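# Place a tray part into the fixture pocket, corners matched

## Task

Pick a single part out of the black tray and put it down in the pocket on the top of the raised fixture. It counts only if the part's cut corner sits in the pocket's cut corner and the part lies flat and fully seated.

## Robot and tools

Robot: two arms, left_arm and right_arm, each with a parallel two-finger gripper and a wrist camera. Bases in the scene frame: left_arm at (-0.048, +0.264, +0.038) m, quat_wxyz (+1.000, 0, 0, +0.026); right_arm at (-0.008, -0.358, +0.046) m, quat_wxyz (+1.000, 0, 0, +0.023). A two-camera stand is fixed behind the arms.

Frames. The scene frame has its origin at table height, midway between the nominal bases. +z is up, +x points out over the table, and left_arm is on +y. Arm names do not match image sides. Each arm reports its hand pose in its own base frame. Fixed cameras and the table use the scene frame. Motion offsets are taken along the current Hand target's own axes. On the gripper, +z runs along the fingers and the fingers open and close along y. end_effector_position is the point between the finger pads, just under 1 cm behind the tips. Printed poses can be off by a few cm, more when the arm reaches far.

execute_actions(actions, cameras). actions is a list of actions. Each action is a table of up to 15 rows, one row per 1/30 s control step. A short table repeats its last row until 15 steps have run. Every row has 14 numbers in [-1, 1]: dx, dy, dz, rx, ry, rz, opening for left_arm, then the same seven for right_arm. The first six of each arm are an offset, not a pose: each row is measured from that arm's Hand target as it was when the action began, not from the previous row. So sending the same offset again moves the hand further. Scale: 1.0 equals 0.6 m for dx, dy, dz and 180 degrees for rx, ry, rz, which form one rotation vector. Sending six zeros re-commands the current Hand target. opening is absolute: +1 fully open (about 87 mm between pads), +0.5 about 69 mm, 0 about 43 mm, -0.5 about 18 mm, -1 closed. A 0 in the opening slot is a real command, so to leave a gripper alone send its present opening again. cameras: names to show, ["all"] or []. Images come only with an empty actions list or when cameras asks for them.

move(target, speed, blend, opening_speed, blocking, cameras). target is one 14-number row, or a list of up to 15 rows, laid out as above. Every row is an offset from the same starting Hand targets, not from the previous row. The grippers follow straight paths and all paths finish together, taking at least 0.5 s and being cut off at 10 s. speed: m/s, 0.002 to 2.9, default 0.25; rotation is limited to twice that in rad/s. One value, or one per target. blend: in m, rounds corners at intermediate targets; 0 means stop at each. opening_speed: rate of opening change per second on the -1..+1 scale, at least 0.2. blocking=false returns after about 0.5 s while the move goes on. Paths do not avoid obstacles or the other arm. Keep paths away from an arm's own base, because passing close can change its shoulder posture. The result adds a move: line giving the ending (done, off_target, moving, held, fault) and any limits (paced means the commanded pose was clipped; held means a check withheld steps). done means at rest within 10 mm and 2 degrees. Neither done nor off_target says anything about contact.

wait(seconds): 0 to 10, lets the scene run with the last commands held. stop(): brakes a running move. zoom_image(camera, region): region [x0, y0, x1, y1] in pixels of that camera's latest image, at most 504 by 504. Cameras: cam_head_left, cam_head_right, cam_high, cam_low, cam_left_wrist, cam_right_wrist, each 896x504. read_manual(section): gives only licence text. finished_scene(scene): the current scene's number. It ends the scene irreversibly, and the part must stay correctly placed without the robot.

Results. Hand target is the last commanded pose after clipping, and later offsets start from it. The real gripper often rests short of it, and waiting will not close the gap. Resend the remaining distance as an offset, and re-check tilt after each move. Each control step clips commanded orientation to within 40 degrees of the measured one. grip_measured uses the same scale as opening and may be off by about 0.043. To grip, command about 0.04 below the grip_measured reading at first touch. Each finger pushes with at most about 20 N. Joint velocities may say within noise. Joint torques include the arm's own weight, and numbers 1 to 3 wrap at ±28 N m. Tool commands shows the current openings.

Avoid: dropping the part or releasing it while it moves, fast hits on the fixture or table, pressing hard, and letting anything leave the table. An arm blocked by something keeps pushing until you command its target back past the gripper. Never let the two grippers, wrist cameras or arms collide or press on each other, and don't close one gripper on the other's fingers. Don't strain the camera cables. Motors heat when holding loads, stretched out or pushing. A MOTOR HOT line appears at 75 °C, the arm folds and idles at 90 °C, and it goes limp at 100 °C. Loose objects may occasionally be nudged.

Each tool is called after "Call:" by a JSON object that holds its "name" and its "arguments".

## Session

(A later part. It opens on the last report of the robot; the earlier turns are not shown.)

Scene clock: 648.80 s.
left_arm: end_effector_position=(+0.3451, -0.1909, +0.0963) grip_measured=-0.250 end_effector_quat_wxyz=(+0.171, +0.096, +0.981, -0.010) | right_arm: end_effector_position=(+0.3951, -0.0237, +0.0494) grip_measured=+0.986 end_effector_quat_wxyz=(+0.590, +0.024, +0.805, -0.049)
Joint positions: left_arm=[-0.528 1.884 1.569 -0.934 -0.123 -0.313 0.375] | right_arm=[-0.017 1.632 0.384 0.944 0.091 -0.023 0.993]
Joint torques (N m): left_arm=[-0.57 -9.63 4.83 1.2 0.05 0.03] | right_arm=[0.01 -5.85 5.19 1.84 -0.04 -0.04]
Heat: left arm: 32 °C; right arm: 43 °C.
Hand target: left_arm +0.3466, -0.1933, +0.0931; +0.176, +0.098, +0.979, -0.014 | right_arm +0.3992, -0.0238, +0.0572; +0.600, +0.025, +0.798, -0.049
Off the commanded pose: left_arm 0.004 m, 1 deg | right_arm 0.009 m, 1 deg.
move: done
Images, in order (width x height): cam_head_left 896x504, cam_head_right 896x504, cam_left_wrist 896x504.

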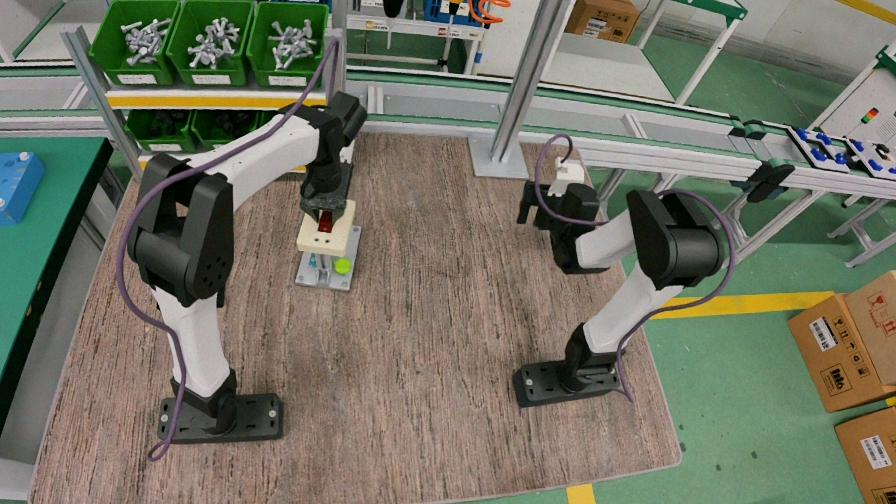

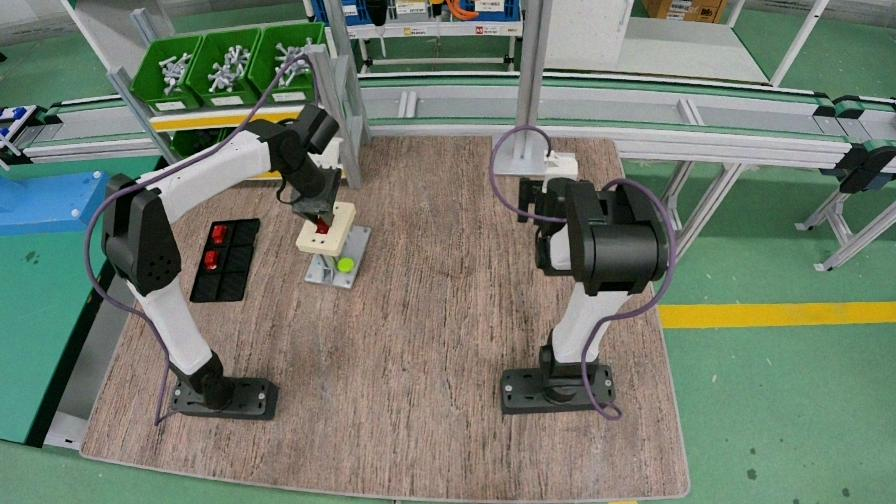

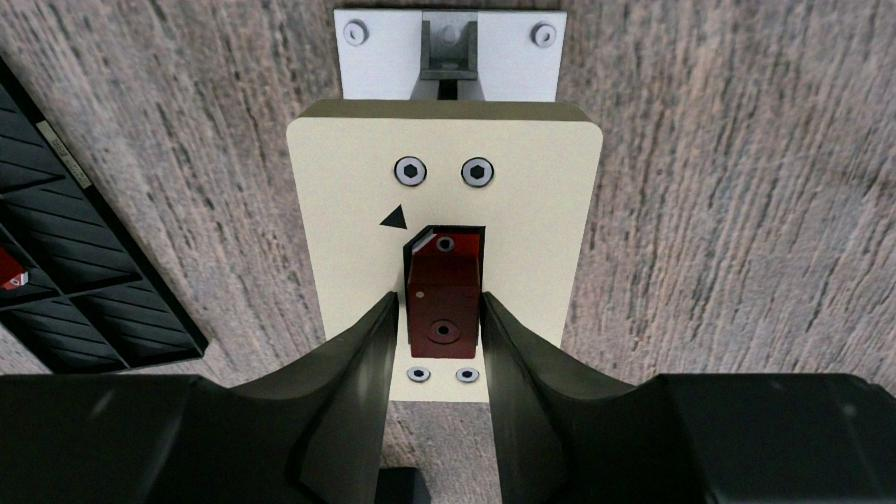

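Call:
{"name": "move", "arguments": {"target": [[0,0,0,0,0,0,0.1,0,0,0,0,0,0,1],[-0.035,0,-0.0935,0,0,0,0.1,0,0,0,0,0,0,1],[0.06,0,-0.14,0,0,0,0.1,0,0,0,0,0,0,1]], "speed": [0.03,0.06,0.15], "opening_speed": 0.4, "cameras": ["cam_left_wrist","cam_head_left","cam_head_right","cam_high"]}}

Call:
{"name": "zoom_image", "arguments": {"camera": "cam_left_wrist", "region": [330, 0, 600, 250]}}

Call:
{"name": "zoom_image", "arguments": {"camera": "cam_head_right", "region": [295, 190, 365, 260]}}

Call:
{"name": "zoom_image", "arguments": {"camera": "cam_high", "region": [470, 150, 550, 230]}}

Scene clock: 659.77 s.
left_arm: end_effector_position=(+0.2859, -0.1824, +0.1511) grip_measured=+0.100 end_effector_quat_wxyz=(+0.162, +0.103, +0.981, -0.012) | right_arm: end_effector_position=(+0.3951, -0.0237, +0.0494) grip_measured=+0.986 end_effector_quat_wxyz=(+0.590, +0.024, +0.805, -0.049)
Joint positions: left_arm=[-0.591 1.689 1.551 -1.132 -0.129 -0.363 0.55] | right_arm=[-0.017 1.632 0.384 0.944 0.091 -0.023 0.993]
Joint torques (N m): left_arm=[-0.76 -10.45 6.09 0.89 -0.14 -0.08] | right_arm=[0.01 -5.85 5.19 1.84 -0.04 -0.04]
Heat: left arm: 32 °C; right arm: 43 °C.
Hand target: left_arm +0.2848, -0.1813, +0.1593; +0.176, +0.098, +0.979, -0.014 | right_arm +0.3992, -0.0238, +0.0572; +0.600, +0.025, +0.798, -0.049
Off the commanded pose: left_arm 0.008 m, 2 deg | right_arm 0.009 m, 1 deg.
move: done
Images, in order (width x height): cam_head_left 896x504, cam_head_right 896x504, cam_high 896x504, cam_left_wrist 896x504.

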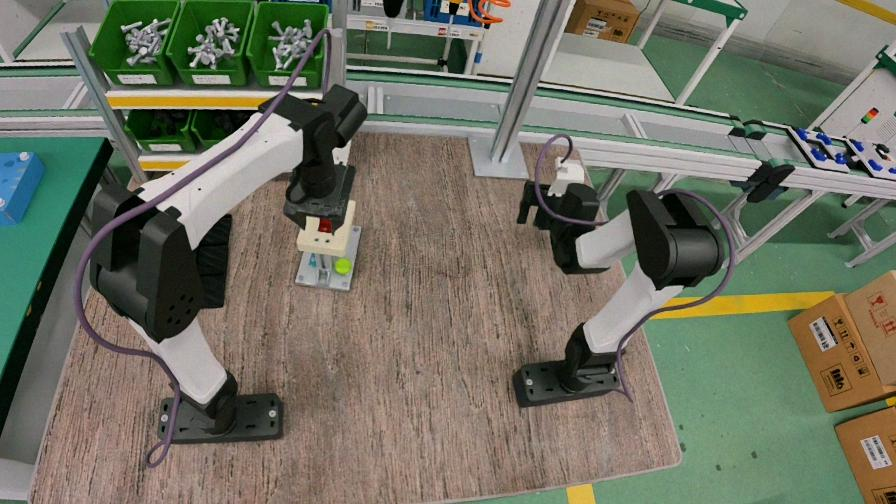

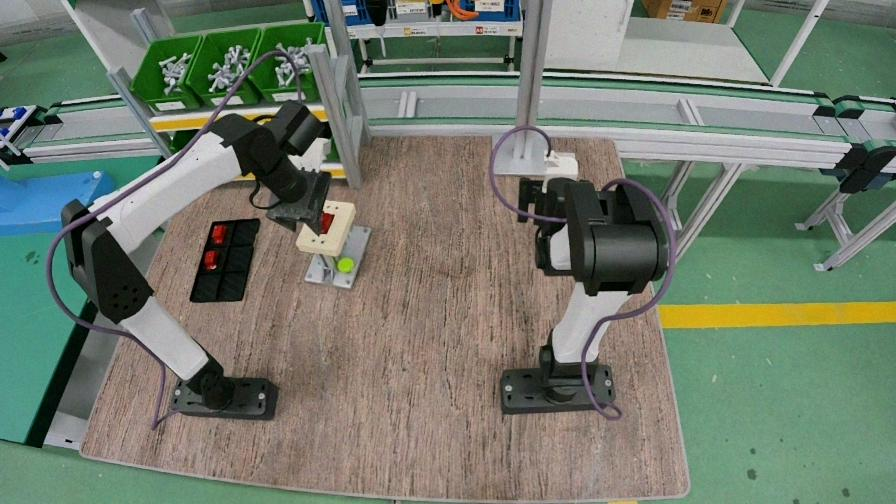

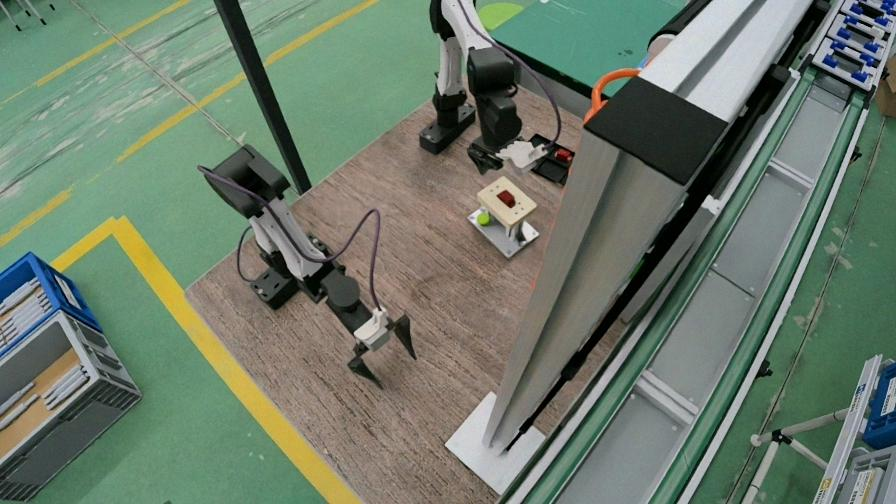

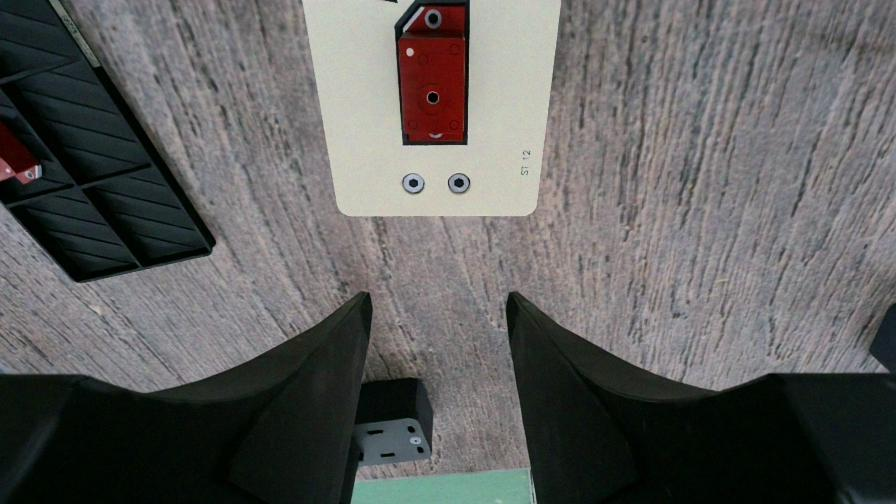

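Scaled by 1.867 from the camera's 896x504 image, which has a finer 1280x720 frame.

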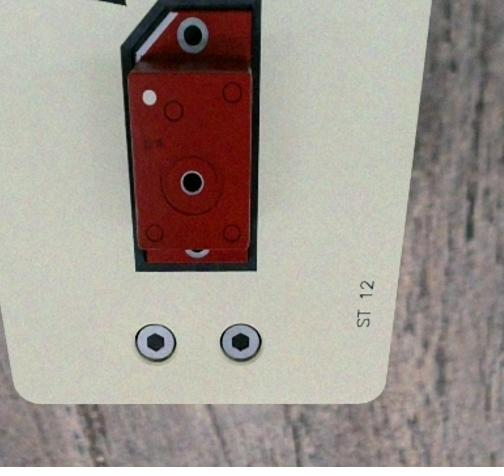

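Scaled by 7.200 from the camera's 896x504 image, which has a finer 1280x720 frame.

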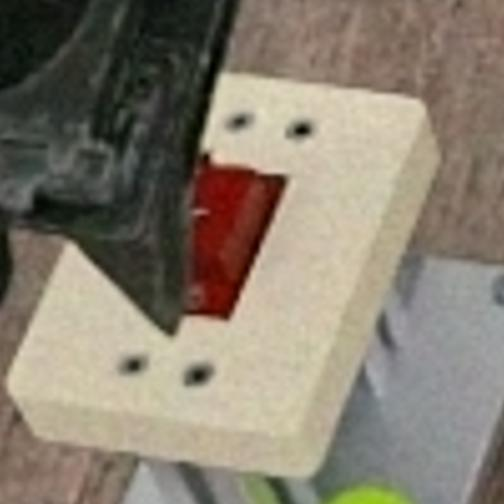

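Scaled by 6.300 from the camera's 896x504 image, which has a finer 1280x720 frame.

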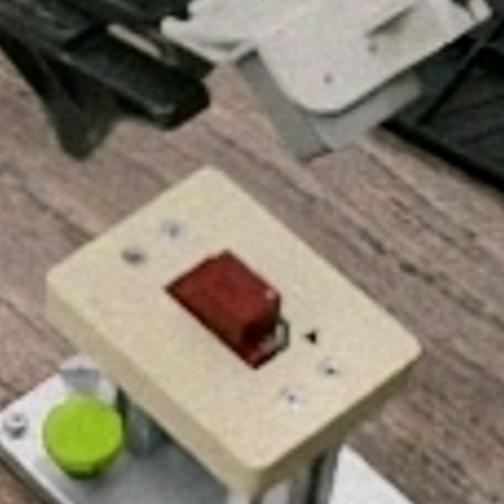

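Call:
{"name": "move", "arguments": {"target": [0.05,0,0.02,0,0,0,0.1,0,0,0,0,0,0,1], "cameras": ["cam_left_wrist","cam_head_left","cam_head_right","cam_high"]}}

Call:
{"name": "zoom_image", "arguments": {"camera": "cam_left_wrist", "region": [380, 0, 500, 120]}}

Call:
{"name": "zoom_image", "arguments": {"camera": "cam_head_right", "region": [305, 200, 355, 250]}}

Call:
{"name": "zoom_image", "arguments": {"camera": "cam_high", "region": [480, 170, 540, 230]}}

Scene clock: 668.77 s.
left_arm: end_effector_position=(+0.2571, -0.1741, +0.1278) grip_measured=+0.100 end_effector_quat_wxyz=(+0.148, +0.103, +0.983, -0.006) | right_arm: end_effector_position=(+0.3951, -0.0237, +0.0494) grip_measured=+0.986 end_effector_quat_wxyz=(+0.590, +0.024, +0.805, -0.049)
Joint positions: left_arm=[-0.621 1.607 1.374 -1.072 -0.135 -0.393 0.55] | right_arm=[-0.017 1.632 0.384 0.944 0.091 -0.023 0.993]
Joint torques (N m): left_arm=[-0.85 -10.44 5.94 1.07 -0.18 -0.09] | right_arm=[0.01 -5.85 5.19 1.85 -0.04 -0.04]
Heat: left arm: 33 °C; right arm: 43 °C.
Hand target: left_arm +0.2613, -0.1765, +0.1377; +0.176, +0.098, +0.979, -0.014 | right_arm +0.3992, -0.0238, +0.0572; +0.600, +0.025, +0.798, -0.049
Off the commanded pose: left_arm 0.011 m, 3 deg | right_arm 0.009 m, 1 deg.
move: off_target (left_arm)
Images, in order (width x height): cam_head_left 896x504, cam_head_right 896x504, cam_high 896x504, cam_left_wrist 896x504.

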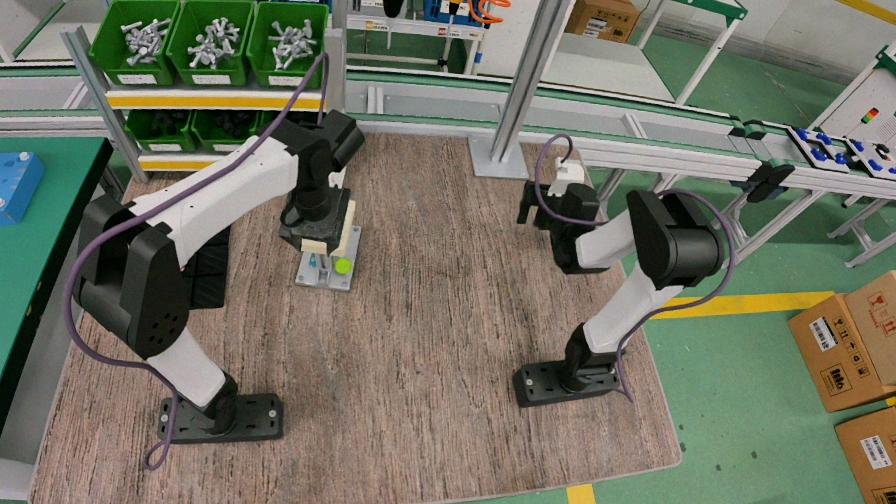

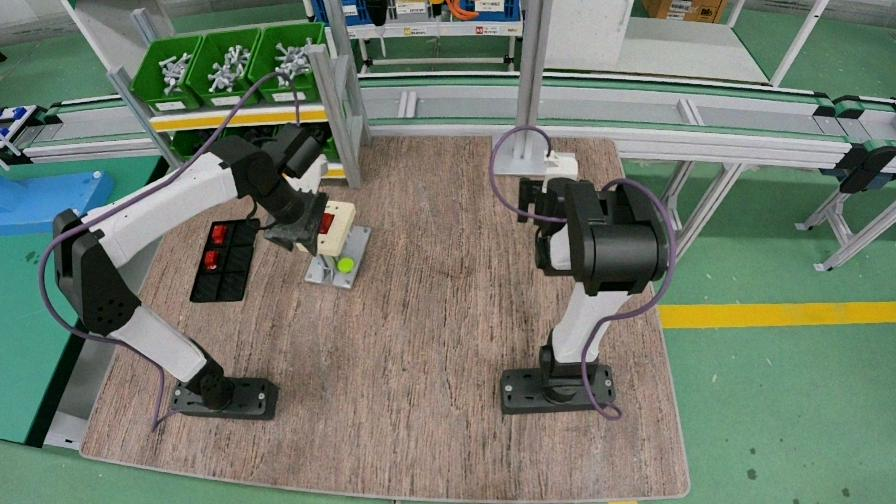

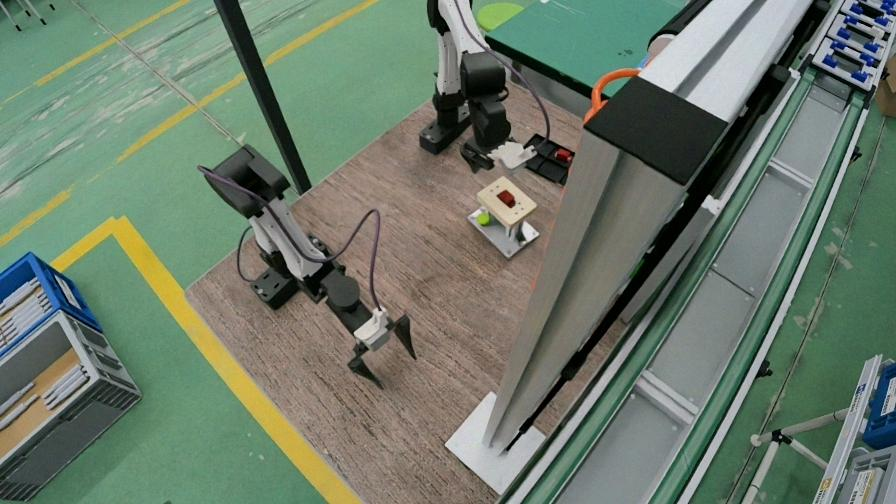

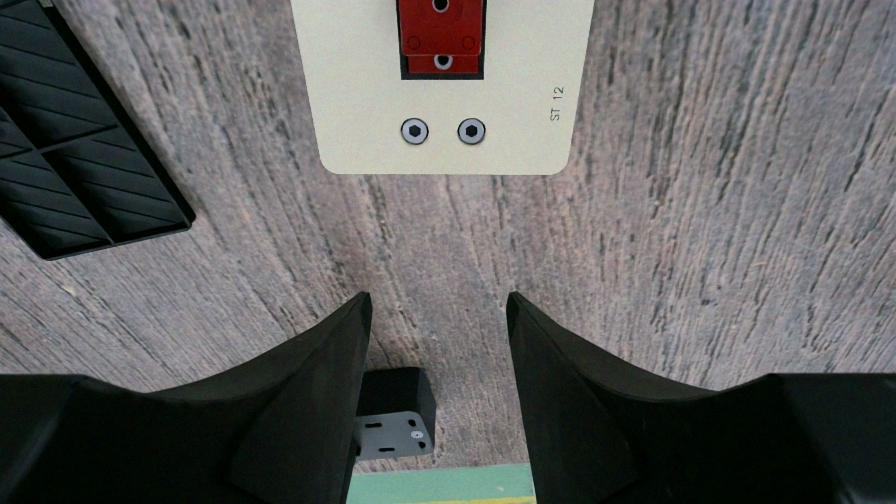

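Scaled by 4.200 from the camera's 896x504 image, which has a finer 1280x720 frame.

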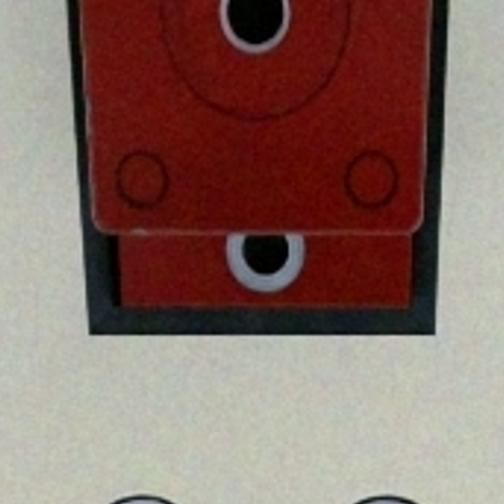

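Scaled by 10.080 from the camera's 896x504 image, which has a finer 1280x720 frame.

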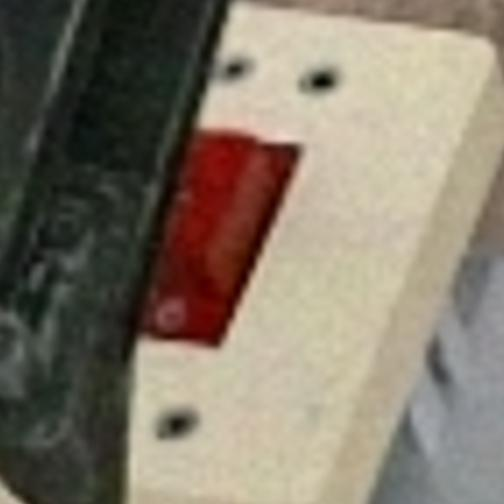

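Scaled by 8.400 from the camera's 896x504 image, which has a finer 1280x720 frame.

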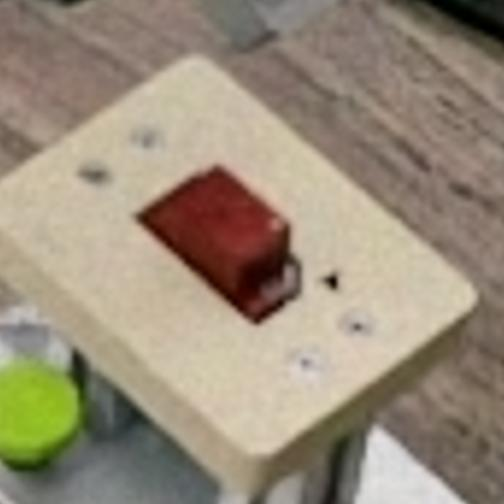

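Call:
{"name": "move", "arguments": {"target": [-0.09,0,-0.04,0,0,0,0.1,0,0,0,0,0,0,1], "cameras": ["cam_left_wrist"]}}

Call:
{"name": "zoom_image", "arguments": {"camera": "cam_left_wrist", "region": [370, 0, 510, 180]}}

Scene clock: 679.93 s.
left_arm: end_effector_position=(+0.2995, -0.1841, +0.1755) grip_measured=+0.100 end_effector_quat_wxyz=(+0.175, +0.094, +0.980, -0.014) | right_arm: end_effector_position=(+0.3951, -0.0237, +0.0494) grip_measured=+0.986 end_effector_quat_wxyz=(+0.590, +0.024, +0.805, -0.049)
Joint positions: left_arm=[-0.577 1.725 1.686 -1.203 -0.135 -0.363 0.55] | right_arm=[-0.017 1.632 0.384 0.944 0.091 -0.023 0.993]
Joint torques (N m): left_arm=[-0.1 -6.56 9.26 0.78 0.01 0.11] | right_arm=[0.01 -5.85 5.19 1.85 -0.04 -0.04]
Heat: left arm: 34 °C; right arm: 43 °C.
Hand target: left_arm +0.3027, -0.1850, +0.1789; +0.176, +0.098, +0.979, -0.014 | right_arm +0.3992, -0.0238, +0.0572; +0.600, +0.025, +0.798, -0.049
Off the commanded pose: left_arm 0.005 m, 0 deg | right_arm 0.009 m, 1 deg.
move: done
Images, in order (width x height): cam_left_wrist 896x504.

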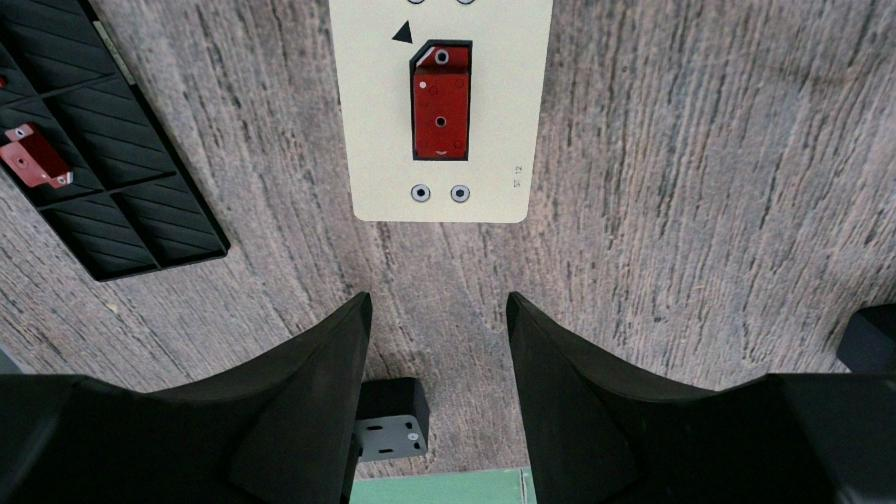

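Scaled by 2.800 from the camera's 896x504 image, which has a finer 1280x720 frame.

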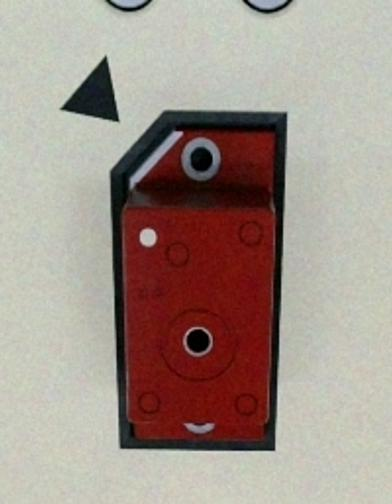

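Call:
{"name": "finished_scene", "arguments": {"scene": 1}}

The scene is finished: the task was done.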